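# Shelve the aisle's floor cartons in the far-end shelving section

## Task

Find every carton on the aisle floor and move each one onto a shelf in the final shelving section at the far end of the aisle. Either side of the aisle is fine. Each carton must rest directly on a shelf board, not on another carton. It must sit level and must not overhang the shelf edge. The robot itself must not tip over or be left leaning, or the task fails.

## Robot and tools

ROBOT. TidyBot++ is a wheeled base measuring 0.54 m long, 0.50 m wide and 0.38 m high. It carries one seven-joint arm with a two-finger gripper. The shoulder sits 0.12 m ahead of the base centre and 0.68 m above the floor. The arm segments are 0.42 m (upper arm), 0.31 m (forearm) and 0.31 m (wrist to hand point). The arm starts folded with the hand pointing down, reaching up to 0.08 m beyond the base front. With the hand pointing down, it can rise to about 0.94 m, and only close to the base.

There are two cameras. base_camera is fixed low at the front of the base (644x364). wrist_camera is on the hand, is a fisheye (644x476), and looks along the hand.

FRAMES. The base frame has its origin on the floor under the base centre, with x forward, y left and z up, in metres. hand_pose and hand_target are reported in this frame. They give the point between the closed finger pads: its z axis runs out along the fingers, and the fingers open along its y axis. base_odometry is measured in the frame the base had at the start of the scene. It comes from wheel counting, so slipping shows up as travel. Its heading is in rad, positive to the left, from -3.142 to 3.142. base_tilt is in degrees, with forward and right leaning positive.

move. This tool runs one action and returns the robot state, plus images if requested.
- base: a single object holding one or more relative offsets, measured from where the base last reported itself and along its axes at that moment. translate_m is in metres, forward positive, from -2 to 2. strafe_m is in metres, left positive, from -2 to 2. rotate_rad is in radians, counter-clockwise seen from above, from -6.3 to 6.3.
- joints: absolute targets by name. joint_1_rad to joint_7_rad are in radians. joint_2_rad is limited to ±2.249, joint_4_rad to ±2.579 and joint_6_rad to ±2.099; the other joints are unlimited and take the shorter way round. Positive joint_1_rad turns the arm clockwise seen from above, which is opposite to the base heading. gripper_pos runs from 0 (open, about 85 mm between the pads) to 1 (closed). The gap is roughly 85 x (1 - gripper_pos) mm.
- target: one list of seven numbers, [x, y, z, qw, qx, qy, qz]. This is an absolute hand pose in the base frame: metres, then a unit quaternion. Alongside target, joints may contain only gripper_pos.
- speeds: per-action caps. translate_m and strafe_m take 0.05 to 0.5 m/s; if both are given, put the speed under only one of them. rotate_rad takes 0.1 to 1.57 rad/s. gripper_pos takes 0.234 to 0.993 per s.
- min_time_s: the shortest time, 0.1 to 8 s, that each arm motion may take.
- cameras: a list of base_camera, wrist_camera or all.
- blocking: false returns within about half a second while the motion continues.

Sending no action just reports the state. A base move times out after 14 s, and no action lasts more than 15 s.

wait(seconds 0 to 10, cameras) lets time pass, returning early once running motions finish. stop(cameras) brakes everything you started. zoom_image(camera, region [x0, y0, x1, y1] in pixels, each side at most 504) enlarges part of that camera's newest image. read_manual(section "licences") only returns licence text. finished_scene(scene = current scene number) ends the scene; make no further calls in that reply.

RESULT LINES.
- base_status, joint_status and hand_status can read moving, done, off_target (at rest short of the target), not_followed (withheld by a check, for example "joint command not followed" with a cause, or "pose unreachable"), contact_stop, time_out, torque_fault or limit_stop_at_motor_heat.
- For the gripper, off_target means the fingers closed on an object at the reading shown and now squeeze it.
- motor_effort gives each joint's percent of maximum, with the peak of the last action in brackets.
- on_its_own lists things the robot did without a command.
- ARM HIT, MOTOR HOT and OVER-TEMPERATURE FAULT lines are warnings.

If a call is refused, or an uncommanded stop (contact_stop, time_out, torque fault) appears, the remaining move, wait and finished_scene calls in that reply are skipped.

ACCURACY. After a target, the hand usually lands within about 3 cm of it. To correct, add (wanted position minus hand_pose) to your last target. To hold still, resend hand_target rather than hand_pose. The arm sags under a load. While holding something, never command a joint to the angle it currently reads. Small repeated steps may not move a joint because of friction. Trust the images over hand_pose, which can be off by a centimetre or two.

GRIPPER. A spring makes an empty gripper read a little wider than it is. Cartons are empty and crush easily. Close slowly and only slightly past first contact, and do not squeeze hard on a carton that still rests on something.

AVOID.
- Driving or turning while the arm is caught on anything about 0.6 m or higher, since this can tip the robot.
- Reaching far out from the folded posture over nearby furniture, or swinging a stretched arm sideways.
- Pushing or pulling sideways with a raised hand.
- Driving the arm into shelves. This can cause a torque fault: the limits are 104.5 N m for joints 1 to 4 and 51.3 N m for joints 5 to 7, and a fault freezes the arm for 10 s.
- Dropping cartons, releasing them while they still move, slamming, and holding the arm stretched for long, which overheats the motors.

Each tool is called after ">>>" by a JSON object that holds its "name" and its "arguments".

## Session

>>> {"name": "move", "arguments": {"joints": {"joint_6_rad": 0.3}, "cameras": ["all"]}}

Scene clock: 1.83 s.
move: done
base_odometry: x=+0.000 y=+0.000 heading=+0.000
base_tilt: forward=+0.0 right=-0.3
base_status: not commanded
joint_positions: joint_1_rad=-0.045 joint_2_rad=-0.328 joint_3_rad=+3.175 joint_4_rad=-2.523 joint_5_rad=+0.000 joint_6_rad=+0.243 joint_7_rad=+1.521 gripper_pos=+0.002
joint_status: all done
motor_effort: joint_1_rad=+1(2) joint_2_rad=-6(6) joint_3_rad=+0(1) joint_4_rad=+17(17) joint_5_rad=+1(1) joint_6_rad=+8(8) joint_7_rad=-1(1)
hand_pose: x=+0.5278 y=+0.0059 z=+0.7804 quat_wxyz=(-0.022, +0.828, -0.018, +0.560)
hand_target: x=+0.5332 y=+0.0059 z=+0.7957 quat_wxyz=(-0.023, +0.813, -0.018, +0.582)
hand_status: not commanded
pictures: base_camera, wrist_camera
wrist_camera: T_world_to_cam=[[0.02739, -0.99738, -0.06702, 0.04791], [-0.39969, 0.05053, -0.91526, 0.98193], [0.91624, 0.05186, -0.39726, -0.03745]] pos_world=[0.42547, 0.00011, 0.88704]

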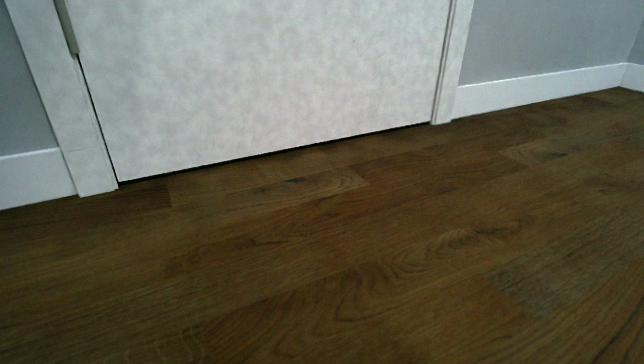

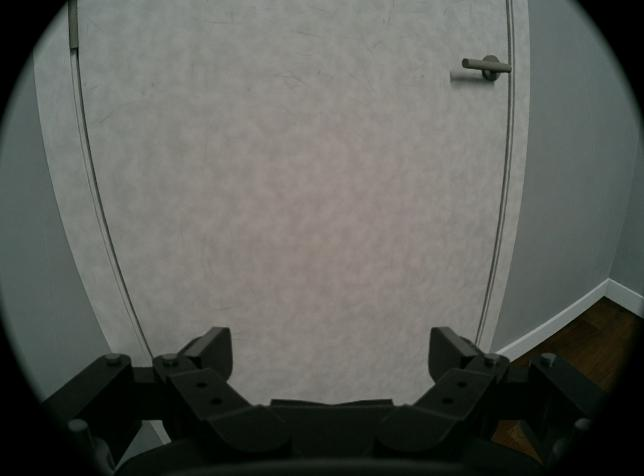

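>>> {"name": "move", "arguments": {"base": {"rotate_rad": 1.9}, "cameras": ["all"]}}

Scene clock: 5.33 s.
move: done
base_odometry: x=+0.000 y=+0.000 heading=+1.899
base_tilt: forward=+0.0 right=-0.3
base_status: done
joint_positions: joint_1_rad=-0.045 joint_2_rad=-0.328 joint_3_rad=+3.175 joint_4_rad=-2.523 joint_5_rad=+0.000 joint_6_rad=+0.244 joint_7_rad=+1.521 gripper_pos=+0.002
joint_status: not commanded
motor_effort: joint_1_rad=+1(2) joint_2_rad=-6(7) joint_3_rad=+1(2) joint_4_rad=+16(17) joint_5_rad=+0(1) joint_6_rad=+8(8) joint_7_rad=-1(1)
hand_pose: x=+0.5279 y=+0.0059 z=+0.7806 quat_wxyz=(-0.022, +0.828, -0.018, +0.560)
hand_target: x=+0.5332 y=+0.0059 z=+0.7957 quat_wxyz=(-0.023, +0.813, -0.018, +0.582)
hand_status: not commanded
pictures: base_camera, wrist_camera
wrist_camera: T_world_to_cam=[[0.02736, -0.99738, -0.06696, 0.04788], [-0.3989, 0.05053, -0.9156, 0.98208], [0.91658, 0.05176, -0.39648, -0.03821]] pos_world=[0.42547, 0.00011, 0.88725]

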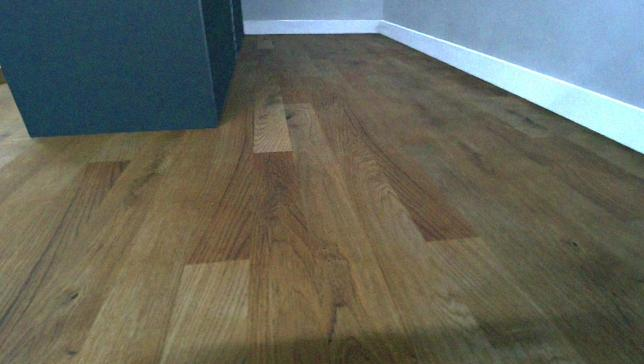

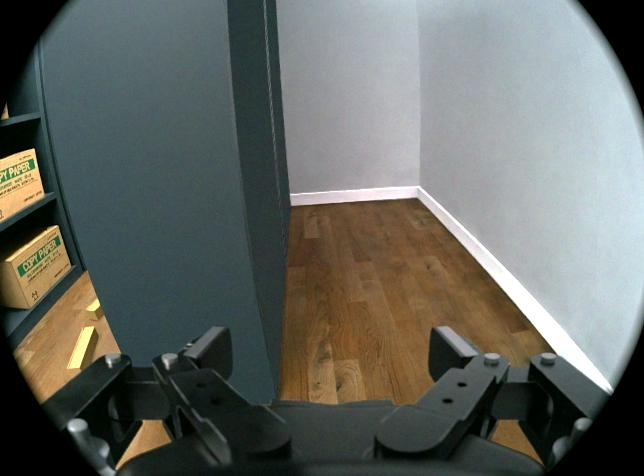

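>>> {"name": "move", "arguments": {"base": {"rotate_rad": 0.75}, "cameras": ["all"]}}

Scene clock: 11.13 s.
move: done
base_odometry: x=+0.000 y=+0.000 heading=+2.649
base_tilt: forward=+0.0 right=-0.3
base_status: done
joint_positions: joint_1_rad=-0.045 joint_2_rad=-0.328 joint_3_rad=+3.174 joint_4_rad=-2.523 joint_5_rad=+0.000 joint_6_rad=+0.244 joint_7_rad=+1.521 gripper_pos=+0.002
joint_status: not commanded
motor_effort: joint_1_rad=+0(2) joint_2_rad=-6(6) joint_3_rad=+0(2) joint_4_rad=+16(17) joint_5_rad=+1(1) joint_6_rad=+8(8) joint_7_rad=-1(1)
hand_pose: x=+0.5279 y=+0.0061 z=+0.7806 quat_wxyz=(-0.022, +0.828, -0.018, +0.560)
hand_target: x=+0.5332 y=+0.0059 z=+0.7957 quat_wxyz=(-0.023, +0.813, -0.018, +0.582)
hand_status: not commanded
pictures: base_camera, wrist_camera
wrist_camera: T_world_to_cam=[[0.02772, -0.99738, -0.06689, 0.04776], [-0.39879, 0.05032, -0.91566, 0.98208], [0.91662, 0.05206, -0.39635, -0.03834]] pos_world=[0.42547, 0.00021, 0.88725]

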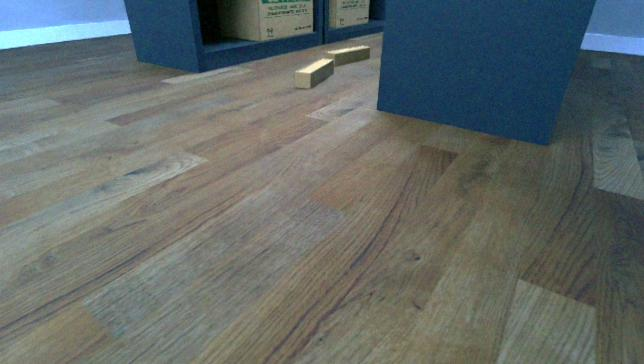

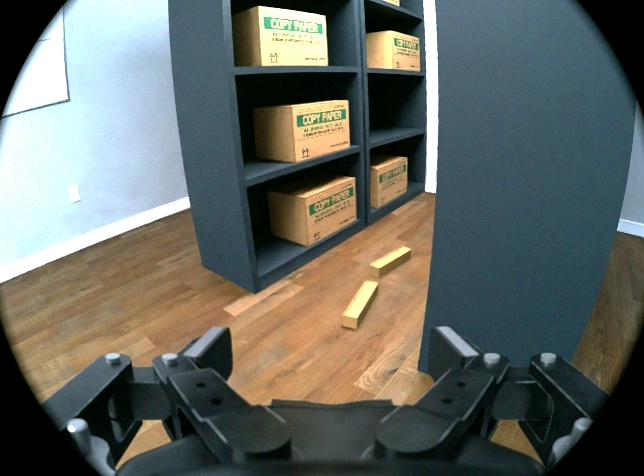

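>>> {"name": "move", "arguments": {"base": {"translate_m": 1.034, "strafe_m": 0.346, "rotate_rad": -0.665}, "joints": {"joint_1_rad": 0.0, "joint_2_rad": 1.341, "joint_3_rad": 3.14, "joint_4_rad": -2.009, "joint_5_rad": 0.0, "joint_6_rad": 0.78, "joint_7_rad": 1.57}, "cameras": ["all"]}}

Scene clock: 21.40 s.
move: done
base_odometry: x=-1.075 y=+0.184 heading=+1.983
base_tilt: forward=+0.0 right=-0.3
base_status: done
joint_positions: joint_1_rad=-0.015 joint_2_rad=+1.334 joint_3_rad=+3.148 joint_4_rad=-2.020 joint_5_rad=+0.000 joint_6_rad=+0.731 joint_7_rad=+1.521 gripper_pos=+0.002
joint_status: all done
motor_effort: joint_1_rad=+0(3) joint_2_rad=-31(33) joint_3_rad=+0(2) joint_4_rad=+0(18) joint_5_rad=+0(2) joint_6_rad=+4(9) joint_7_rad=-1(1)
hand_pose: x=+0.6163 y=+0.0050 z=+0.2027 quat_wxyz=(-0.005, +0.966, -0.017, +0.257)
hand_target: x=+0.6320 y=+0.0023 z=+0.2083 quat_wxyz=(-0.001, +0.959, +0.000, +0.282)
hand_status: not commanded
pictures: base_camera, wrist_camera
wrist_camera: T_world_to_cam=[[-0.01092, -0.99885, -0.0466, 0.02538], [-0.88174, 0.0316, -0.47067, 0.69566], [0.4716, 0.03595, -0.88108, 0.02434]] pos_world=[0.60219, 0.00249, 0.35005]

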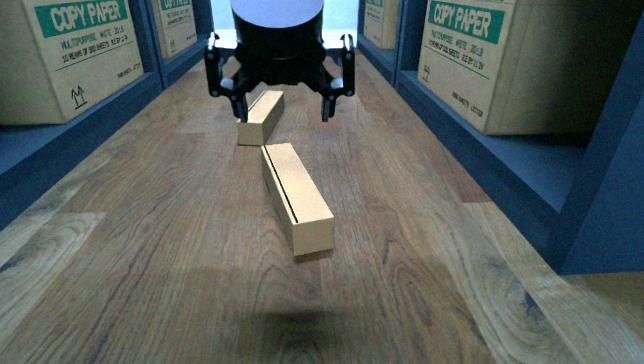

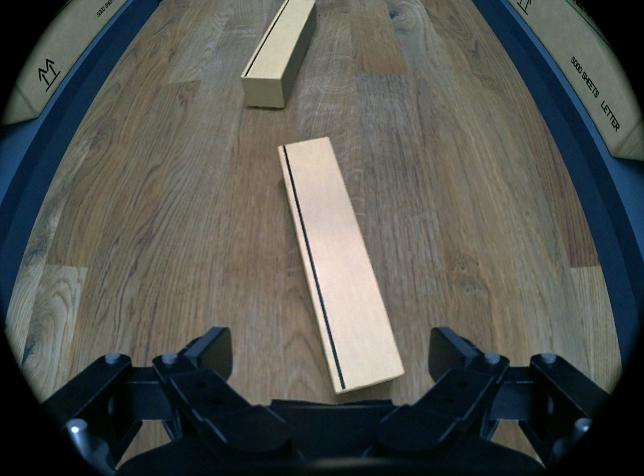

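>>> {"name": "move", "arguments": {"base": {"translate_m": 0.112, "strafe_m": -0.074}, "joints": {"joint_1_rad": -0.18, "joint_2_rad": 1.546, "joint_4_rad": -1.833, "joint_6_rad": 0.836, "joint_7_rad": 1.61}, "cameras": ["all"]}}

Scene clock: 28.77 s.
move: done
base_odometry: x=-1.052 y=+0.317 heading=+1.984
base_tilt: forward=+0.0 right=-0.3
base_status: done
joint_positions: joint_1_rad=-0.165 joint_2_rad=+1.537 joint_3_rad=+3.148 joint_4_rad=-1.844 joint_5_rad=+0.000 joint_6_rad=+0.784 joint_7_rad=+1.560 gripper_pos=+0.002
joint_status: all done
motor_effort: joint_1_rad=+1(3) joint_2_rad=-32(33) joint_3_rad=+0(2) joint_4_rad=-1(3) joint_5_rad=+1(1) joint_6_rad=+4(5) joint_7_rad=-1(1)
hand_pose: x=+0.6198 y=+0.0815 z=+0.1243 quat_wxyz=(-0.021, +0.960, +0.075, +0.268)
hand_target: x=+0.6323 y=+0.0957 z=+0.1295 quat_wxyz=(-0.022, +0.950, +0.104, +0.294)
hand_status: not commanded
pictures: base_camera, wrist_camera
wrist_camera: T_world_to_cam=[[0.17494, -0.98421, -0.02696, -0.02077], [-0.85848, -0.13908, -0.49363, 0.66183], [0.48208, 0.1095, -0.86926, -0.06324]] pos_world=[0.60229, 0.07853, 0.27117]

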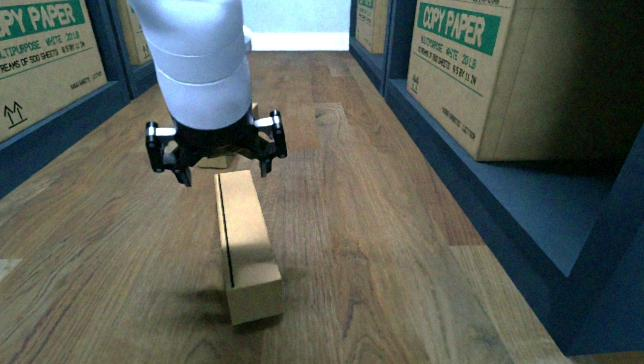

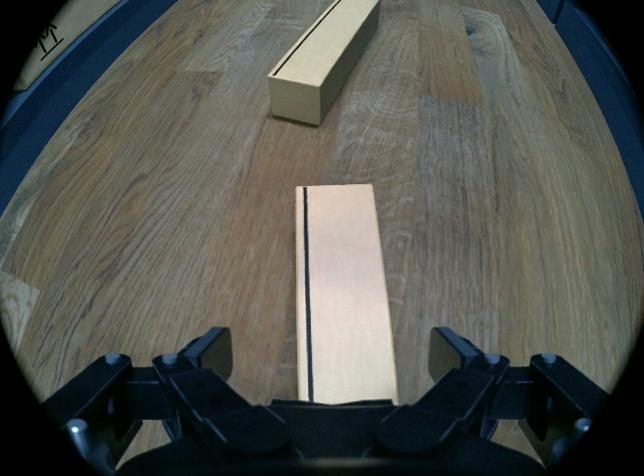

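>>> {"name": "move", "arguments": {"base": {"strafe_m": -0.009}}}

>>> {"name": "move", "arguments": {"joints": {"joint_2_rad": 1.743, "joint_4_rad": -1.634, "joint_6_rad": 0.81}, "min_time_s": 1.2, "cameras": ["wrist_camera"]}}

Scene clock: 35.33 s.
move: done
base_odometry: x=-1.044 y=+0.320 heading=+1.984
base_tilt: forward=+0.0 right=-0.3
base_status: done
joint_positions: joint_1_rad=-0.171 joint_2_rad=+1.537 joint_3_rad=+3.147 joint_4_rad=-1.844 joint_5_rad=+0.000 joint_6_rad=+0.785 joint_7_rad=+1.561 gripper_pos=+0.002
joint_status: not commanded
motor_effort: joint_1_rad=+1(3) joint_2_rad=-32(32) joint_3_rad=+0(2) joint_4_rad=-1(2) joint_5_rad=+1(1) joint_6_rad=+5(5) joint_7_rad=-1(1)
hand_pose: x=+0.6193 y=+0.0849 z=+0.1242 quat_wxyz=(-0.022, +0.960, +0.078, +0.268)
hand_target: x=+0.6323 y=+0.0957 z=+0.1295 quat_wxyz=(-0.022, +0.950, +0.104, +0.294)
hand_status: not commanded
pictures: none

Scene clock: 36.87 s.
move: done
base_odometry: x=-1.044 y=+0.320 heading=+1.984
base_tilt: forward=+0.0 right=-0.3
base_status: not commanded
joint_positions: joint_1_rad=-0.171 joint_2_rad=+1.736 joint_3_rad=+3.147 joint_4_rad=-1.645 joint_5_rad=+0.000 joint_6_rad=+0.785 joint_7_rad=+1.561 gripper_pos=+0.002
joint_status: all done
motor_effort: joint_1_rad=+1(1) joint_2_rad=-31(33) joint_3_rad=-1(1) joint_4_rad=-1(2) joint_5_rad=+0(1) joint_6_rad=+4(5) joint_7_rad=-1(1)
hand_pose: x=+0.6139 y=+0.0841 z=+0.0412 quat_wxyz=(-0.022, +0.960, +0.079, +0.268)
hand_target: x=+0.6208 y=+0.0936 z=+0.0427 quat_wxyz=(-0.021, +0.953, +0.105, +0.283)
hand_status: not commanded
wrist_camera: T_world_to_cam=[[0.18203, -0.9829, -0.02772, -0.02376], [-0.85734, -0.14485, -0.49395, 0.61584], [0.48149, 0.11368, -0.86905, -0.13287]] pos_world=[0.59629, 0.08095, 0.18807]

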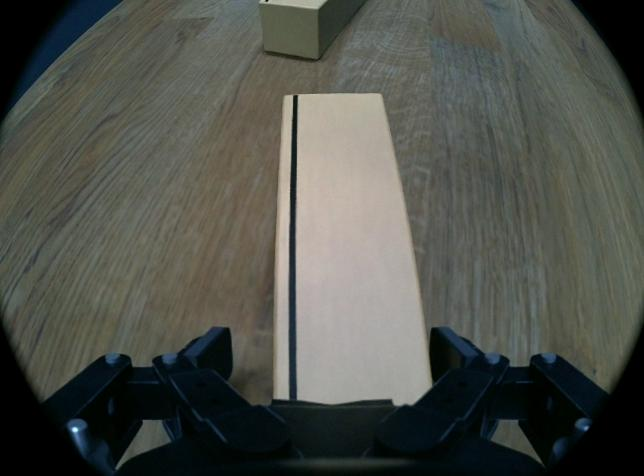

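>>> {"name": "move", "arguments": {"joints": {"joint_1_rad": -0.138, "gripper_pos": 0.15}}}

>>> {"name": "move", "arguments": {"joints": {"gripper_pos": 0.33}, "speeds": {"gripper_pos": 0.234}, "cameras": ["wrist_camera"]}}

>>> {"name": "move", "arguments": {"joints": {"gripper_pos": 0.362}, "speeds": {"gripper_pos": 0.234}, "cameras": ["wrist_camera"]}}

Scene clock: 39.73 s.
move: done
base_odometry: x=-1.044 y=+0.320 heading=+1.984
base_tilt: forward=+0.0 right=-0.3
base_status: not commanded
joint_positions: joint_1_rad=-0.147 joint_2_rad=+1.736 joint_3_rad=+3.147 joint_4_rad=-1.645 joint_5_rad=+0.000 joint_6_rad=+0.785 joint_7_rad=+1.561 gripper_pos=+0.153
joint_status: all done
motor_effort: joint_1_rad=+0(3) joint_2_rad=-31(32) joint_3_rad=+0(2) joint_4_rad=-1(1) joint_5_rad=+1(1) joint_6_rad=+4(5) joint_7_rad=+0(1)
hand_pose: x=+0.6158 y=+0.0721 z=+0.0412 quat_wxyz=(-0.019, +0.961, +0.067, +0.269)
hand_target: x=+0.6243 y=+0.0724 z=+0.0427 quat_wxyz=(-0.015, +0.955, +0.084, +0.283)
hand_status: not commanded
pictures: none

Scene clock: 41.33 s.
move: done
base_odometry: x=-1.044 y=+0.320 heading=+1.984
base_tilt: forward=+0.0 right=-0.3
base_status: not commanded
joint_positions: joint_1_rad=-0.147 joint_2_rad=+1.736 joint_3_rad=+3.147 joint_4_rad=-1.645 joint_5_rad=+0.000 joint_6_rad=+0.785 joint_7_rad=+1.561 gripper_pos=+0.329
joint_status: all done
motor_effort: joint_1_rad=+1(2) joint_2_rad=-27(32) joint_3_rad=+0(1) joint_4_rad=+2(2) joint_5_rad=+0(1) joint_6_rad=+2(5) joint_7_rad=-1(1)
hand_pose: x=+0.6158 y=+0.0721 z=+0.0412 quat_wxyz=(-0.019, +0.961, +0.067, +0.269)
hand_target: x=+0.6243 y=+0.0724 z=+0.0427 quat_wxyz=(-0.015, +0.955, +0.084, +0.283)
hand_status: not commanded
wrist_camera: T_world_to_cam=[[0.15833, -0.987, -0.02777, -0.02103], [-0.86057, -0.12415, -0.49398, 0.61628], [0.48411, 0.10211, -0.86903, -0.13323]] pos_world=[0.59818, 0.06936, 0.18807]

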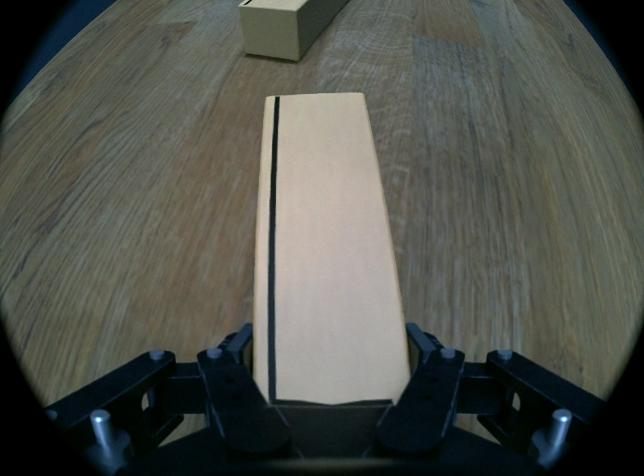

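Scene clock: 42.70 s.
move: done
base_odometry: x=-1.044 y=+0.320 heading=+1.984
base_tilt: forward=+0.0 right=-0.3
base_status: not commanded
joint_positions: joint_1_rad=-0.147 joint_2_rad=+1.735 joint_3_rad=+3.147 joint_4_rad=-1.647 joint_5_rad=+0.000 joint_6_rad=+0.787 joint_7_rad=+1.561 gripper_pos=+0.361
joint_status: all done
motor_effort: joint_1_rad=+1(1) joint_2_rad=-24(27) joint_3_rad=+0(2) joint_4_rad=+4(5) joint_5_rad=+0(1) joint_6_rad=+1(3) joint_7_rad=-1(1)
hand_pose: x=+0.6153 y=+0.0720 z=+0.0414 quat_wxyz=(-0.019, +0.961, +0.067, +0.269)
hand_target: x=+0.6243 y=+0.0724 z=+0.0427 quat_wxyz=(-0.015, +0.955, +0.084, +0.283)
hand_status: not commanded
wrist_camera: T_world_to_cam=[[0.15834, -0.98699, -0.02775, -0.02103], [-0.8605, -0.12415, -0.4941, 0.61588], [0.48422, 0.10211, -0.86896, -0.13275]] pos_world=[0.59758, 0.06926, 0.18837]

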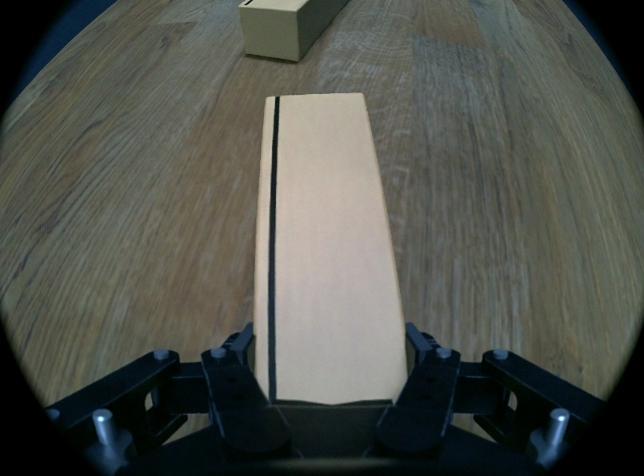

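>>> {"name": "move", "arguments": {"joints": {"joint_2_rad": 1.60}, "min_time_s": 0.8}}

>>> {"name": "move", "arguments": {"joints": {"joint_1_rad": 0.32}, "min_time_s": 1.3, "cameras": ["base_camera"]}}

>>> {"name": "move", "arguments": {"joints": {"joint_2_rad": 1.725}, "min_time_s": 0.8}}

>>> {"name": "move", "arguments": {"joints": {"joint_2_rad": 1.755}, "min_time_s": 0.8}}

Scene clock: 45.67 s.
move: done
base_odometry: x=-1.044 y=+0.320 heading=+1.984
base_tilt: forward=+0.0 right=-0.3
base_status: not commanded
joint_positions: joint_1_rad=-0.147 joint_2_rad=+1.637 joint_3_rad=+3.147 joint_4_rad=-1.636 joint_5_rad=+0.000 joint_6_rad=+0.787 joint_7_rad=+1.561 gripper_pos=+0.361
joint_status: all done
motor_effort: joint_1_rad=+0(1) joint_2_rad=-34(35) joint_3_rad=+0(1) joint_4_rad=+1(5) joint_5_rad=+0(1) joint_6_rad=+5(6) joint_7_rad=-1(1)
hand_pose: x=+0.6817 y=+0.0819 z=+0.0956 quat_wxyz=(-0.023, +0.944, +0.066, +0.321)
hand_target: x=+0.7093 y=+0.0842 z=+0.1220 quat_wxyz=(-0.018, +0.933, +0.083, +0.351)
hand_status: not commanded
pictures: none

Scene clock: 47.30 s.
move: done
base_odometry: x=-1.044 y=+0.320 heading=+1.984
base_tilt: forward=+0.0 right=-0.3
base_status: not commanded
joint_positions: joint_1_rad=+0.309 joint_2_rad=+1.637 joint_3_rad=+3.145 joint_4_rad=-1.636 joint_5_rad=+0.000 joint_6_rad=+0.787 joint_7_rad=+1.561 gripper_pos=+0.361
joint_status: all done
motor_effort: joint_1_rad=+1(3) joint_2_rad=-34(34) joint_3_rad=-1(2) joint_4_rad=+1(2) joint_5_rad=+0(1) joint_6_rad=+5(6) joint_7_rad=+0(1)
hand_pose: x=+0.6606 y=-0.1733 z=+0.0957 quat_wxyz=(+0.049, +0.935, -0.150, +0.318)
hand_target: x=+0.6857 y=-0.1855 z=+0.1220 quat_wxyz=(+0.062, +0.927, -0.131, +0.346)
hand_status: not commanded

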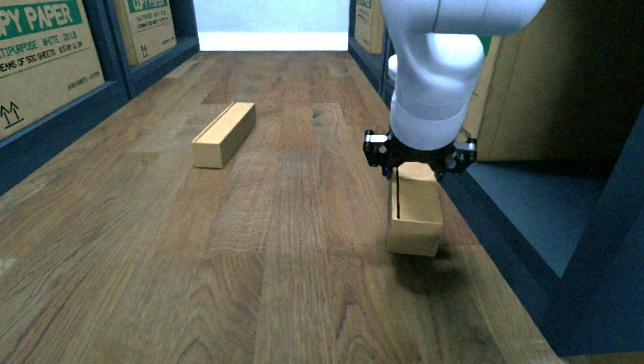

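Scene clock: 48.47 s.
move: done
base_odometry: x=-1.044 y=+0.320 heading=+1.984
base_tilt: forward=+0.0 right=-0.3
base_status: not commanded
joint_positions: joint_1_rad=+0.309 joint_2_rad=+1.730 joint_3_rad=+3.145 joint_4_rad=-1.636 joint_5_rad=+0.000 joint_6_rad=+0.787 joint_7_rad=+1.561 gripper_pos=+0.361
joint_status: all done
motor_effort: joint_1_rad=+0(1) joint_2_rad=-32(35) joint_3_rad=-1(2) joint_4_rad=+0(1) joint_5_rad=+1(1) joint_6_rad=+4(6) joint_7_rad=-1(1)
hand_pose: x=+0.6062 y=-0.1559 z=+0.0452 quat_wxyz=(+0.043, +0.949, -0.152, +0.274)
hand_target: x=+0.6150 y=-0.1621 z=+0.0520 quat_wxyz=(+0.051, +0.947, -0.134, +0.287)
hand_status: not commanded
pictures: none

Scene clock: 49.57 s.
move: done
base_odometry: x=-1.044 y=+0.320 heading=+1.984
base_tilt: forward=+0.0 right=-0.3
base_status: not commanded
joint_positions: joint_1_rad=+0.309 joint_2_rad=+1.736 joint_3_rad=+3.145 joint_4_rad=-1.636 joint_5_rad=+0.000 joint_6_rad=+0.787 joint_7_rad=+1.561 gripper_pos=+0.361
joint_status: all done
motor_effort: joint_1_rad=+0(1) joint_2_rad=-30(32) joint_3_rad=-1(2) joint_4_rad=-1(1) joint_5_rad=+0(1) joint_6_rad=+3(5) joint_7_rad=+0(1)
hand_pose: x=+0.6025 y=-0.1547 z=+0.0421 quat_wxyz=(+0.042, +0.949, -0.152, +0.271)
hand_target: x=+0.5969 y=-0.1560 z=+0.0367 quat_wxyz=(+0.049, +0.951, -0.135, +0.273)
hand_status: not commanded
pictures: none

>>> {"name": "move", "arguments": {"joints": {"joint_2_rad": 1.745, "gripper_pos": 0.05}, "speeds": {"gripper_pos": 0.35}}}

>>> {"name": "move", "arguments": {"joints": {"joint_2_rad": 1.50, "joint_4_rad": -1.70, "joint_6_rad": 0.80}, "min_time_s": 0.8, "cameras": ["all"]}}

Scene clock: 52.33 s.
move: done
base_odometry: x=-1.044 y=+0.320 heading=+1.984
base_tilt: forward=+0.0 right=-0.3
base_status: not commanded
joint_positions: joint_1_rad=+0.309 joint_2_rad=+1.739 joint_3_rad=+3.145 joint_4_rad=-1.636 joint_5_rad=+0.000 joint_6_rad=+0.787 joint_7_rad=+1.561 gripper_pos=+0.054
joint_status: all done
motor_effort: joint_1_rad=+0(1) joint_2_rad=-31(32) joint_3_rad=+0(1) joint_4_rad=-1(1) joint_5_rad=+0(1) joint_6_rad=+4(5) joint_7_rad=-1(1)
hand_pose: x=+0.6009 y=-0.1542 z=+0.0408 quat_wxyz=(+0.042, +0.950, -0.152, +0.270)
hand_target: x=+0.6030 y=-0.1581 z=+0.0417 quat_wxyz=(+0.050, +0.950, -0.135, +0.278)
hand_status: not commanded
pictures: none

Scene clock: 53.90 s.
move: done
base_odometry: x=-1.044 y=+0.320 heading=+1.984
base_tilt: forward=+0.0 right=-0.3
base_status: not commanded
joint_positions: joint_1_rad=+0.309 joint_2_rad=+1.527 joint_3_rad=+3.145 joint_4_rad=-1.687 joint_5_rad=+0.000 joint_6_rad=+0.787 joint_7_rad=+1.561 gripper_pos=+0.054
joint_status: all done
motor_effort: joint_1_rad=+0(1) joint_2_rad=-35(36) joint_3_rad=+0(1) joint_4_rad=+2(3) joint_5_rad=+1(1) joint_6_rad=+6(6) joint_7_rad=-1(1)
hand_pose: x=+0.6919 y=-0.1833 z=+0.1516 quat_wxyz=(+0.053, +0.925, -0.148, +0.346)
hand_target: x=+0.7003 y=-0.1903 z=+0.1682 quat_wxyz=(+0.064, +0.923, -0.131, +0.357)
hand_status: not commanded
pictures: base_camera, wrist_camera
wrist_camera: T_world_to_cam=[[-0.2884, -0.95712, -0.02734, 0.03243], [-0.73589, 0.23983, -0.6332, 0.70624], [0.6126, -0.1625, -0.77351, -0.19991]] pos_world=[0.65154, -0.17082, 0.29345]

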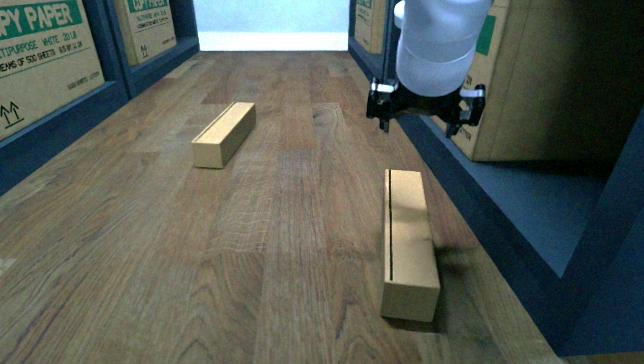

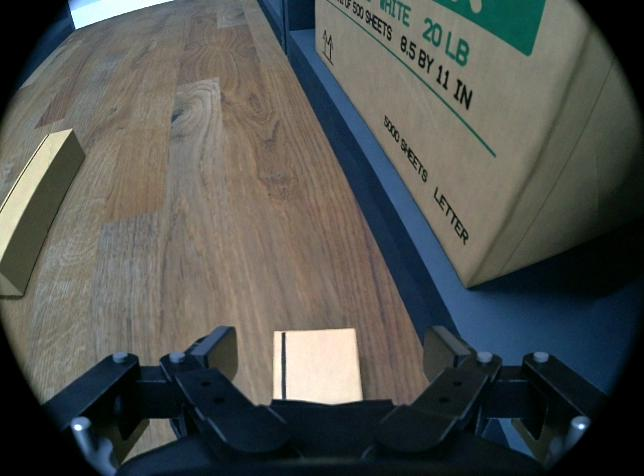

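>>> {"name": "move", "arguments": {"base": {"strafe_m": 0.2626}, "joints": {"joint_1_rad": 0.185, "joint_2_rad": 1.546, "joint_4_rad": -1.833, "joint_6_rad": 0.836}}}

>>> {"name": "move", "arguments": {"base": {"translate_m": 0.375}, "cameras": ["all"]}}

Scene clock: 60.00 s.
move: done
base_odometry: x=-1.285 y=+0.215 heading=+1.984
base_tilt: forward=+0.0 right=-0.3
base_status: done
joint_positions: joint_1_rad=+0.186 joint_2_rad=+1.546 joint_3_rad=+3.141 joint_4_rad=-1.824 joint_5_rad=+0.000 joint_6_rad=+0.789 joint_7_rad=+1.561 gripper_pos=+0.054
joint_status: all done
motor_effort: joint_1_rad=+0(4) joint_2_rad=-32(36) joint_3_rad=-1(3) joint_4_rad=-1(2) joint_5_rad=+0(2) joint_6_rad=+4(6) joint_7_rad=-1(1)
hand_pose: x=+0.6255 y=-0.0933 z=+0.1225 quat_wxyz=(+0.024, +0.956, -0.094, +0.276)
hand_target: x=+0.6326 y=-0.0938 z=+0.1296 quat_wxyz=(+0.032, +0.953, -0.070, +0.293)
hand_status: not commanded
pictures: none

Scene clock: 62.07 s.
move: done
base_odometry: x=-1.435 y=+0.559 heading=+1.984
base_tilt: forward=+0.0 right=-0.3
base_status: done
joint_positions: joint_1_rad=+0.186 joint_2_rad=+1.546 joint_3_rad=+3.141 joint_4_rad=-1.826 joint_5_rad=+0.000 joint_6_rad=+0.793 joint_7_rad=+1.561 gripper_pos=+0.054
joint_status: not commanded
motor_effort: joint_1_rad=+0(2) joint_2_rad=-32(34) joint_3_rad=+0(2) joint_4_rad=-1(3) joint_5_rad=+1(1) joint_6_rad=+4(5) joint_7_rad=+0(1)
hand_pose: x=+0.6251 y=-0.0932 z=+0.1227 quat_wxyz=(+0.024, +0.956, -0.094, +0.276)
hand_target: x=+0.6326 y=-0.0938 z=+0.1296 quat_wxyz=(+0.032, +0.953, -0.070, +0.293)
hand_status: not commanded
pictures: base_camera, wrist_camera
wrist_camera: T_world_to_cam=[[-0.17298, -0.98435, -0.03349, 0.02463], [-0.84504, 0.1658, -0.50836, 0.66312], [0.50595, -0.05964, -0.8605, -0.07972]] pos_world=[0.60495, -0.09045, 0.26932]

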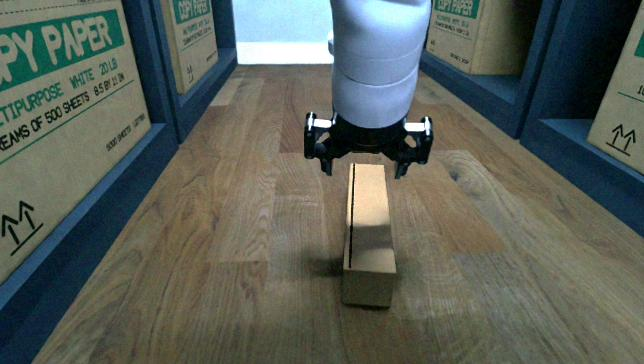

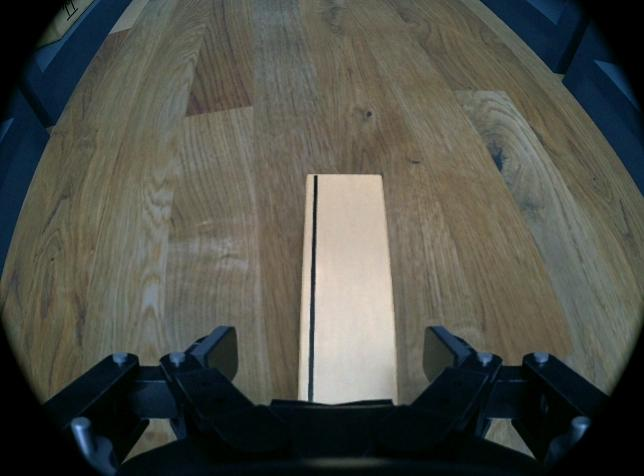

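>>> {"name": "move", "arguments": {"base": {"translate_m": 0.012, "strafe_m": -0.011}}}

>>> {"name": "move", "arguments": {"joints": {"joint_2_rad": 1.743, "joint_4_rad": -1.634, "joint_6_rad": 0.81}, "min_time_s": 1.2, "cameras": ["wrist_camera"]}}

Scene clock: 64.80 s.
move: done
base_odometry: x=-1.430 y=+0.574 heading=+1.984
base_tilt: forward=+0.0 right=-0.3
base_status: done
joint_positions: joint_1_rad=+0.186 joint_2_rad=+1.546 joint_3_rad=+3.141 joint_4_rad=-1.828 joint_5_rad=+0.000 joint_6_rad=+0.794 joint_7_rad=+1.561 gripper_pos=+0.054
joint_status: not commanded
motor_effort: joint_1_rad=+1(2) joint_2_rad=-32(33) joint_3_rad=+0(2) joint_4_rad=-1(2) joint_5_rad=+0(1) joint_6_rad=+4(5) joint_7_rad=-1(1)
hand_pose: x=+0.6242 y=-0.0931 z=+0.1226 quat_wxyz=(+0.024, +0.956, -0.094, +0.276)
hand_target: x=+0.6326 y=-0.0938 z=+0.1296 quat_wxyz=(+0.032, +0.953, -0.070, +0.293)
hand_status: not commanded
pictures: none

Scene clock: 66.33 s.
move: done
base_odometry: x=-1.430 y=+0.574 heading=+1.984
base_tilt: forward=+0.0 right=-0.3
base_status: not commanded
joint_positions: joint_1_rad=+0.186 joint_2_rad=+1.736 joint_3_rad=+3.141 joint_4_rad=-1.645 joint_5_rad=+0.000 joint_6_rad=+0.794 joint_7_rad=+1.561 gripper_pos=+0.054
joint_status: all done
motor_effort: joint_1_rad=+0(1) joint_2_rad=-31(33) joint_3_rad=-1(1) joint_4_rad=-1(3) joint_5_rad=+0(1) joint_6_rad=+4(5) joint_7_rad=-1(1)
hand_pose: x=+0.6149 y=-0.0914 z=+0.0426 quat_wxyz=(+0.024, +0.957, -0.094, +0.273)
hand_target: x=+0.6211 y=-0.0917 z=+0.0427 quat_wxyz=(+0.031, +0.956, -0.070, +0.282)
hand_status: not commanded
wrist_camera: T_world_to_cam=[[-0.17357, -0.98425, -0.03351, 0.02233], [-0.84888, 0.16677, -0.50159, 0.61572], [0.49928, -0.05862, -0.86445, -0.13904]] pos_world=[0.59597, -0.08886, 0.18939]

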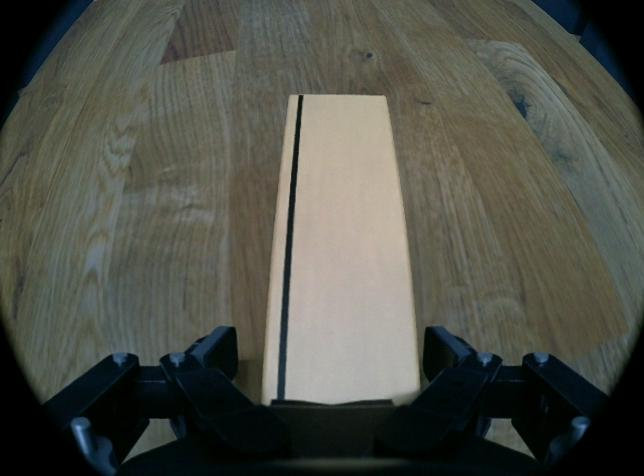

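>>> {"name": "move", "arguments": {"joints": {"gripper_pos": 0.29}, "speeds": {"gripper_pos": 0.3}}}

>>> {"name": "move", "arguments": {"joints": {"gripper_pos": 0.335}, "speeds": {"gripper_pos": 0.234}}}

>>> {"name": "move", "arguments": {"joints": {"gripper_pos": 0.362}, "speeds": {"gripper_pos": 0.234}, "cameras": ["wrist_camera"]}}

Scene clock: 68.80 s.
move: done
base_odometry: x=-1.430 y=+0.574 heading=+1.984
base_tilt: forward=+0.0 right=-0.3
base_status: not commanded
joint_positions: joint_1_rad=+0.186 joint_2_rad=+1.736 joint_3_rad=+3.141 joint_4_rad=-1.645 joint_5_rad=+0.000 joint_6_rad=+0.794 joint_7_rad=+1.561 gripper_pos=+0.292
joint_status: all done
motor_effort: joint_1_rad=+0(1) joint_2_rad=-31(32) joint_3_rad=-1(1) joint_4_rad=-1(1) joint_5_rad=+1(1) joint_6_rad=+4(5) joint_7_rad=-1(1)
hand_pose: x=+0.6149 y=-0.0914 z=+0.0426 quat_wxyz=(+0.024, +0.957, -0.094, +0.273)
hand_target: x=+0.6211 y=-0.0917 z=+0.0427 quat_wxyz=(+0.031, +0.956, -0.070, +0.282)
hand_status: not commanded
pictures: none

Scene clock: 69.53 s.
move: done
base_odometry: x=-1.430 y=+0.574 heading=+1.984
base_tilt: forward=+0.0 right=-0.3
base_status: not commanded
joint_positions: joint_1_rad=+0.186 joint_2_rad=+1.736 joint_3_rad=+3.141 joint_4_rad=-1.645 joint_5_rad=+0.000 joint_6_rad=+0.794 joint_7_rad=+1.561 gripper_pos=+0.333
joint_status: all done
motor_effort: joint_1_rad=+1(1) joint_2_rad=-30(31) joint_3_rad=-1(1) joint_4_rad=+0(1) joint_5_rad=+0(1) joint_6_rad=+4(4) joint_7_rad=-1(1)
hand_pose: x=+0.6149 y=-0.0914 z=+0.0426 quat_wxyz=(+0.024, +0.957, -0.094, +0.273)
hand_target: x=+0.6211 y=-0.0917 z=+0.0427 quat_wxyz=(+0.031, +0.956, -0.070, +0.282)
hand_status: not commanded
pictures: none

Scene clock: 70.70 s.
move: done
base_odometry: x=-1.430 y=+0.574 heading=+1.984
base_tilt: forward=+0.0 right=-0.3
base_status: not commanded
joint_positions: joint_1_rad=+0.186 joint_2_rad=+1.736 joint_3_rad=+3.141 joint_4_rad=-1.645 joint_5_rad=+0.000 joint_6_rad=+0.794 joint_7_rad=+1.561 gripper_pos=+0.361
joint_status: all done
motor_effort: joint_1_rad=-1(1) joint_2_rad=-25(30) joint_3_rad=-1(2) joint_4_rad=+3(3) joint_5_rad=+2(2) joint_6_rad=+1(4) joint_7_rad=+0(1)
hand_pose: x=+0.6149 y=-0.0914 z=+0.0426 quat_wxyz=(+0.024, +0.957, -0.094, +0.272)
hand_target: x=+0.6211 y=-0.0917 z=+0.0427 quat_wxyz=(+0.031, +0.956, -0.070, +0.282)
hand_status: not commanded
wrist_camera: T_world_to_cam=[[-0.17351, -0.98426, -0.03357, 0.02239], [-0.84893, 0.16676, -0.50151, 0.61564], [0.49921, -0.05852, -0.8645, -0.13893]] pos_world=[0.59587, -0.08876, 0.18939]

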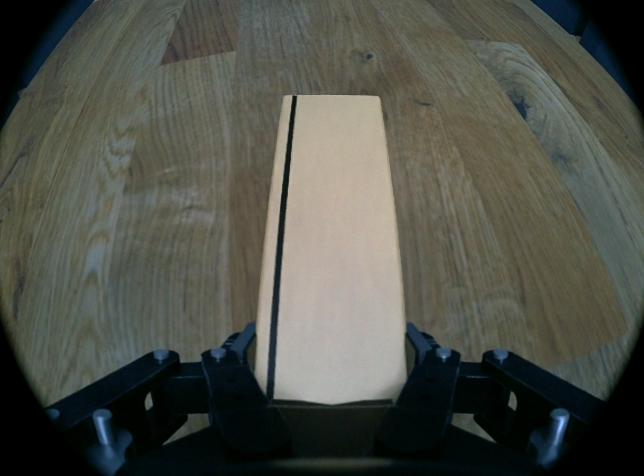

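>>> {"name": "move", "arguments": {"joints": {"joint_2_rad": 1.58, "joint_6_rad": 0.74}, "min_time_s": 0.8}}

>>> {"name": "move", "arguments": {"base": {"translate_m": 1.075, "strafe_m": -0.112}, "joints": {"joint_1_rad": 0.0, "joint_2_rad": -0.146, "joint_4_rad": -2.45, "joint_6_rad": -0.303}, "min_time_s": 2.5, "cameras": ["all"]}}

Scene clock: 74.53 s.
move: done
base_odometry: x=-1.430 y=+0.574 heading=+1.984
base_tilt: forward=+0.0 right=-0.3
base_status: not commanded
joint_positions: joint_1_rad=+0.186 joint_2_rad=+1.613 joint_3_rad=+3.141 joint_4_rad=-1.637 joint_5_rad=+0.000 joint_6_rad=+0.767 joint_7_rad=+1.561 gripper_pos=+0.361
joint_status: all done
motor_effort: joint_1_rad=+1(1) joint_2_rad=-34(36) joint_3_rad=-1(2) joint_4_rad=+2(3) joint_5_rad=+0(2) joint_6_rad=+6(6) joint_7_rad=+0(1)
hand_pose: x=+0.6860 y=-0.1048 z=+0.1051 quat_wxyz=(+0.028, +0.942, -0.093, +0.322)
hand_target: x=+0.7000 y=-0.1065 z=+0.1199 quat_wxyz=(+0.036, +0.942, -0.069, +0.326)
hand_status: not commanded
pictures: none

Scene clock: 78.10 s.
move: done
base_odometry: x=-1.760 y=+1.604 heading=+1.984
base_tilt: forward=+0.0 right=-0.3
base_status: done
joint_positions: joint_1_rad=+0.019 joint_2_rad=-0.120 joint_3_rad=+3.140 joint_4_rad=-2.429 joint_5_rad=+0.000 joint_6_rad=-0.264 joint_7_rad=+1.561 gripper_pos=+0.361
joint_status: all done
motor_effort: joint_1_rad=+0(4) joint_2_rad=-10(39) joint_3_rad=+1(2) joint_4_rad=+14(14) joint_5_rad=+0(1) joint_6_rad=+5(7) joint_7_rad=-1(1)
hand_pose: x=+0.4687 y=-0.0050 z=+0.6256 quat_wxyz=(+0.001, +0.960, -0.013, +0.280)
hand_target: x=+0.4499 y=+0.0019 z=+0.6198 quat_wxyz=(+0.005, +0.964, +0.020, +0.264)
hand_status: not commanded
pictures: base_camera, wrist_camera
wrist_camera: T_world_to_cam=[[-0.00591, -0.99947, -0.03196, 0.02196], [-0.85764, 0.0215, -0.51381, 0.78058], [0.51422, 0.02437, -0.85731, 0.43191]] pos_world=[0.44748, -0.00536, 0.77204]

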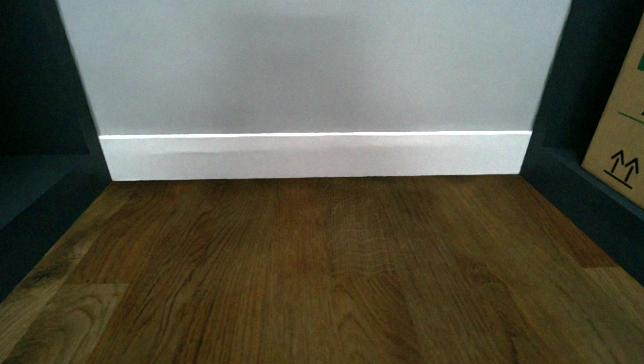

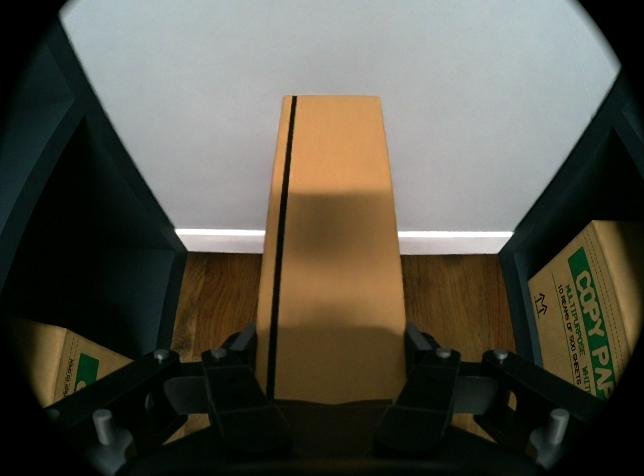

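>>> {"name": "move", "arguments": {"base": {"translate_m": 0.49, "strafe_m": -0.134, "rotate_rad": 1.547}, "speeds": {"rotate_rad": 1.1, "translate_m": 0.4}, "cameras": ["all"]}}

Scene clock: 87.37 s.
move: done
base_odometry: x=-1.834 y=+2.106 heading=-2.752
base_tilt: forward=+0.0 right=-0.3
base_status: done
joint_positions: joint_1_rad=+0.015 joint_2_rad=-0.127 joint_3_rad=+3.140 joint_4_rad=-2.433 joint_5_rad=+0.000 joint_6_rad=-0.267 joint_7_rad=+1.561 gripper_pos=+0.361
joint_status: not commanded
motor_effort: joint_1_rad=+0(1) joint_2_rad=-10(11) joint_3_rad=+0(2) joint_4_rad=+14(15) joint_5_rad=+0(1) joint_6_rad=+5(6) joint_7_rad=-1(1)
hand_pose: x=+0.4664 y=-0.0033 z=+0.6260 quat_wxyz=(+0.001, +0.960, -0.011, +0.280)
hand_target: x=+0.4499 y=+0.0019 z=+0.6198 quat_wxyz=(+0.005, +0.964, +0.020, +0.264)
hand_status: not commanded
pictures: base_camera, wrist_camera
wrist_camera: T_world_to_cam=[[-0.0012, -0.99949, -0.03196, 0.02138], [-0.85782, 0.01746, -0.51365, 0.77873], [0.51394, 0.0268, -0.85741, 0.4336]] pos_world=[0.44519, -0.00385, 0.77244]

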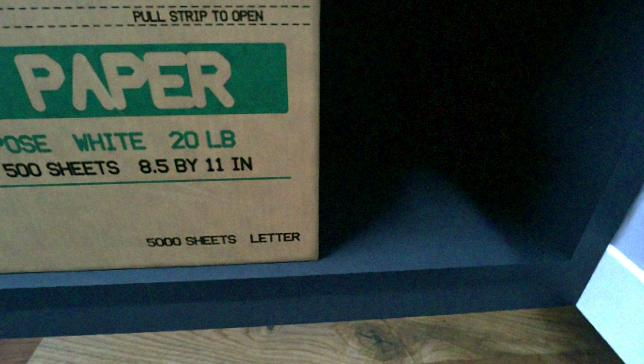

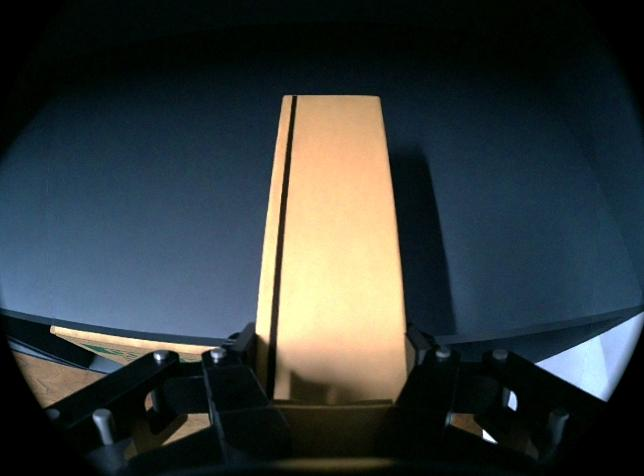

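>>> {"name": "move", "arguments": {"joints": {"joint_2_rad": 0.32, "joint_4_rad": -2.002, "joint_6_rad": -0.20}, "min_time_s": 1.5}}

>>> {"name": "move", "arguments": {"joints": {"joint_2_rad": 0.346, "joint_4_rad": -2.055, "joint_6_rad": -0.167}, "min_time_s": 0.8, "cameras": ["wrist_camera"]}}

>>> {"name": "move", "arguments": {"joints": {"joint_2_rad": 0.365, "joint_4_rad": -2.069, "joint_6_rad": -0.138}, "min_time_s": 0.8}}

Scene clock: 92.83 s.
move: done
base_odometry: x=-1.834 y=+2.106 heading=-2.752
base_tilt: forward=+0.0 right=-0.3
base_status: not commanded
joint_positions: joint_1_rad=+0.015 joint_2_rad=+0.316 joint_3_rad=+3.140 joint_4_rad=-2.020 joint_5_rad=+0.000 joint_6_rad=-0.250 joint_7_rad=+1.561 gripper_pos=+0.361
joint_status: all done
motor_effort: joint_1_rad=+0(1) joint_2_rad=-23(25) joint_3_rad=+0(1) joint_4_rad=+14(16) joint_5_rad=+0(1) joint_6_rad=+4(6) joint_7_rad=-1(1)
hand_pose: x=+0.6408 y=-0.0056 z=+0.5997 quat_wxyz=(+0.000, +0.962, -0.011, +0.274)
hand_target: x=+0.6619 y=+0.0022 z=+0.6132 quat_wxyz=(+0.006, +0.952, +0.019, +0.305)
hand_status: not commanded
pictures: none

Scene clock: 93.93 s.
move: done
base_odometry: x=-1.834 y=+2.106 heading=-2.752
base_tilt: forward=+0.0 right=-0.3
base_status: not commanded
joint_positions: joint_1_rad=+0.015 joint_2_rad=+0.336 joint_3_rad=+3.140 joint_4_rad=-2.037 joint_5_rad=+0.000 joint_6_rad=-0.221 joint_7_rad=+1.561 gripper_pos=+0.361
joint_status: all done
motor_effort: joint_1_rad=+0(1) joint_2_rad=-24(24) joint_3_rad=-1(1) joint_4_rad=+13(15) joint_5_rad=+0(1) joint_6_rad=+4(6) joint_7_rad=-1(1)
hand_pose: x=+0.6385 y=-0.0056 z=+0.5873 quat_wxyz=(+0.000, +0.963, -0.011, +0.271)
hand_target: x=+0.6427 y=+0.0022 z=+0.5842 quat_wxyz=(+0.005, +0.959, +0.019, +0.283)
hand_status: not commanded
wrist_camera: T_world_to_cam=[[-0.00189, -0.99947, -0.03265, 0.0189], [-0.86809, 0.01785, -0.49609, 0.90275], [0.49641, 0.02741, -0.86766, 0.32929]] pos_world=[0.62024, -0.00625, 0.73417]

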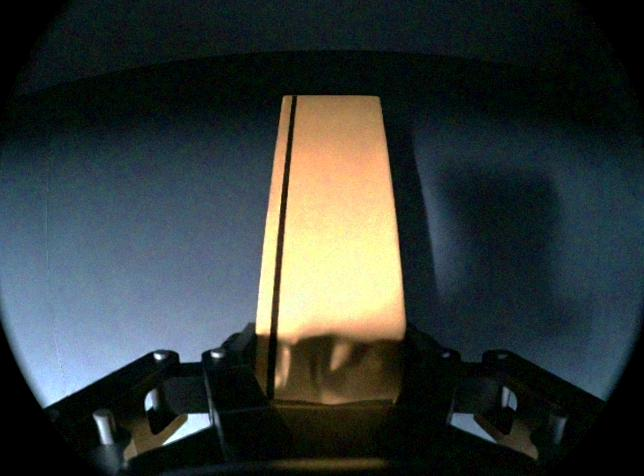

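Scene clock: 95.03 s.
move: done
base_odometry: x=-1.834 y=+2.106 heading=-2.752
base_tilt: forward=+0.0 right=-0.3
base_status: not commanded
joint_positions: joint_1_rad=+0.015 joint_2_rad=+0.353 joint_3_rad=+3.140 joint_4_rad=-2.047 joint_5_rad=+0.000 joint_6_rad=-0.191 joint_7_rad=+1.561 gripper_pos=+0.361
joint_status: all done
motor_effort: joint_1_rad=+1(1) joint_2_rad=-24(24) joint_3_rad=+0(1) joint_4_rad=+13(14) joint_5_rad=+1(1) joint_6_rad=+4(5) joint_7_rad=+0(1)
hand_pose: x=+0.6394 y=-0.0056 z=+0.5792 quat_wxyz=(+0.000, +0.962, -0.011, +0.271)
hand_target: x=+0.6414 y=+0.0022 z=+0.5738 quat_wxyz=(+0.005, +0.960, +0.019, +0.281)
hand_status: not commanded
pictures: none

>>> {"name": "move", "arguments": {"joints": {"joint_2_rad": 0.375, "joint_4_rad": -2.076, "joint_6_rad": -0.122}, "min_time_s": 0.6}}

>>> {"name": "move", "arguments": {"joints": {"joint_2_rad": 0.385, "joint_4_rad": -2.083, "joint_6_rad": -0.11}, "min_time_s": 0.6}}

Scene clock: 96.97 s.
move: done
base_odometry: x=-1.834 y=+2.106 heading=-2.752
base_tilt: forward=+0.0 right=-0.3
base_status: not commanded
joint_positions: joint_1_rad=+0.015 joint_2_rad=+0.356 joint_3_rad=+3.140 joint_4_rad=-2.051 joint_5_rad=+0.000 joint_6_rad=-0.175 joint_7_rad=+1.561 gripper_pos=+0.361
joint_status: all done
motor_effort: joint_1_rad=+0(1) joint_2_rad=-23(24) joint_3_rad=+0(1) joint_4_rad=+12(13) joint_5_rad=+1(1) joint_6_rad=+5(5) joint_7_rad=-1(1)
hand_pose: x=+0.6414 y=-0.0056 z=+0.5789 quat_wxyz=(+0.000, +0.961, -0.011, +0.276)
hand_target: x=+0.6409 y=+0.0022 z=+0.5687 quat_wxyz=(+0.005, +0.960, +0.019, +0.280)
hand_status: not commanded
pictures: none

Scene clock: 97.87 s.
move: done
base_odometry: x=-1.834 y=+2.106 heading=-2.752
base_tilt: forward=+0.0 right=-0.3
base_status: not commanded
joint_positions: joint_1_rad=+0.015 joint_2_rad=+0.358 joint_3_rad=+3.140 joint_4_rad=-2.056 joint_5_rad=+0.000 joint_6_rad=-0.161 joint_7_rad=+1.561 gripper_pos=+0.361
joint_status: all done
motor_effort: joint_1_rad=+0(1) joint_2_rad=-22(23) joint_3_rad=+0(1) joint_4_rad=+12(13) joint_5_rad=+1(1) joint_6_rad=+4(5) joint_7_rad=+0(1)
hand_pose: x=+0.6428 y=-0.0057 z=+0.5787 quat_wxyz=(+0.000, +0.960, -0.011, +0.280)
hand_target: x=+0.6394 y=+0.0022 z=+0.5629 quat_wxyz=(+0.005, +0.960, +0.019, +0.278)
hand_status: not commanded
pictures: none

>>> {"name": "move", "arguments": {"joints": {"joint_2_rad": 0.372, "joint_4_rad": -2.068, "joint_6_rad": -0.135}, "min_time_s": 0.4}}

>>> {"name": "move", "arguments": {"joints": {"gripper_pos": 0.05}, "speeds": {"gripper_pos": 0.35}, "cameras": ["wrist_camera"]}}

Scene clock: 99.30 s.
move: done
base_odometry: x=-1.834 y=+2.106 heading=-2.752
base_tilt: forward=+0.0 right=-0.3
base_status: not commanded
joint_positions: joint_1_rad=+0.015 joint_2_rad=+0.358 joint_3_rad=+3.140 joint_4_rad=-2.056 joint_5_rad=+0.000 joint_6_rad=-0.161 joint_7_rad=+1.561 gripper_pos=+0.361
joint_status: all done
motor_effort: joint_1_rad=+0(1) joint_2_rad=-22(23) joint_3_rad=+0(2) joint_4_rad=+12(13) joint_5_rad=+1(1) joint_6_rad=+4(5) joint_7_rad=+0(1)
hand_pose: x=+0.6428 y=-0.0057 z=+0.5787 quat_wxyz=(+0.000, +0.960, -0.011, +0.280)
hand_target: x=+0.6419 y=+0.0022 z=+0.5710 quat_wxyz=(+0.005, +0.960, +0.019, +0.279)
hand_status: not commanded
pictures: none

Scene clock: 100.77 s.
move: done
base_odometry: x=-1.834 y=+2.106 heading=-2.752
base_tilt: forward=+0.0 right=-0.3
base_status: not commanded
joint_positions: joint_1_rad=+0.015 joint_2_rad=+0.360 joint_3_rad=+3.140 joint_4_rad=-2.056 joint_5_rad=+0.000 joint_6_rad=-0.161 joint_7_rad=+1.561 gripper_pos=+0.054
joint_status: all done
motor_effort: joint_1_rad=+1(1) joint_2_rad=-24(24) joint_3_rad=+0(1) joint_4_rad=+13(13) joint_5_rad=+1(1) joint_6_rad=+5(5) joint_7_rad=-1(1)
hand_pose: x=+0.6425 y=-0.0057 z=+0.5774 quat_wxyz=(+0.000, +0.960, -0.011, +0.279)
hand_target: x=+0.6419 y=+0.0022 z=+0.5710 quat_wxyz=(+0.005, +0.960, +0.019, +0.279)
hand_status: not commanded
wrist_camera: T_world_to_cam=[[-0.0013, -0.99947, -0.03254, 0.01812], [-0.85957, 0.01775, -0.5107, 0.90431], [0.51101, 0.02731, -0.85914, 0.30438]] pos_world=[0.6218, -0.00625, 0.72393]

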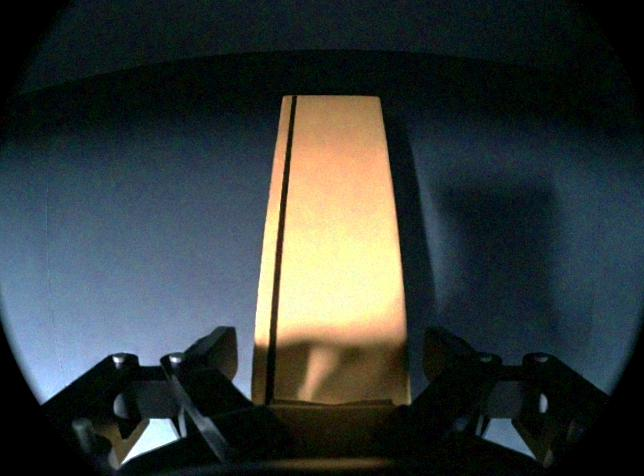

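>>> {"name": "move", "arguments": {"joints": {"joint_2_rad": 0.27, "joint_6_rad": -0.12, "gripper_pos": 0.0}, "min_time_s": 0.5}}

>>> {"name": "move", "arguments": {"joints": {"joint_2_rad": -0.314, "joint_4_rad": -2.5, "joint_6_rad": -0.86}, "min_time_s": 1.0, "cameras": ["wrist_camera"]}}

Scene clock: 116.77 s.
move: done
base_odometry: x=-1.834 y=+2.106 heading=-2.752
base_tilt: forward=+0.0 right=-0.3
base_status: not commanded
joint_positions: joint_1_rad=+0.015 joint_2_rad=+0.299 joint_3_rad=+3.140 joint_4_rad=-2.056 joint_5_rad=+0.000 joint_6_rad=-0.161 joint_7_rad=+1.561 gripper_pos=+0.002
joint_status: all done
motor_effort: joint_1_rad=+0(1) joint_2_rad=-23(25) joint_3_rad=+0(1) joint_4_rad=+13(14) joint_5_rad=+1(1) joint_6_rad=+5(5) joint_7_rad=-1(1)
hand_pose: x=+0.6480 y=-0.0057 z=+0.6097 quat_wxyz=(+0.000, +0.951, -0.011, +0.308)
hand_target: x=+0.6541 y=+0.0022 z=+0.6278 quat_wxyz=(+0.006, +0.942, +0.019, +0.335)
hand_status: not commanded
pictures: none

Scene clock: 119.00 s.
move: done
base_odometry: x=-1.834 y=+2.106 heading=-2.752
base_tilt: forward=+0.0 right=-0.3
base_status: not commanded
joint_positions: joint_1_rad=+0.015 joint_2_rad=-0.299 joint_3_rad=+3.140 joint_4_rad=-2.479 joint_5_rad=+0.000 joint_6_rad=-0.817 joint_7_rad=+1.561 gripper_pos=+0.002
joint_status: all done
motor_effort: joint_1_rad=+0(1) joint_2_rad=-3(24) joint_3_rad=+0(2) joint_4_rad=+13(15) joint_5_rad=+0(1) joint_6_rad=+1(6) joint_7_rad=-1(1)
hand_pose: x=+0.2975 y=-0.0011 z=+0.5959 quat_wxyz=(+0.000, +0.997, -0.011, +0.072)
hand_target: x=+0.2754 y=+0.0015 z=+0.5907 quat_wxyz=(+0.001, +0.999, +0.020, +0.048)
hand_status: not commanded
wrist_camera: T_world_to_cam=[[-0.01558, -0.99931, -0.03376, 0.02774], [-0.99316, 0.01937, -0.1151, 0.42113], [0.11568, 0.03173, -0.99278, 0.69375]] pos_world=[0.33843, -0.00245, 0.73815]

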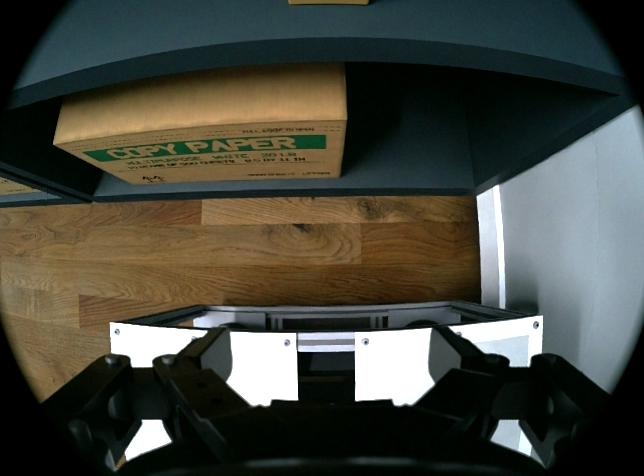

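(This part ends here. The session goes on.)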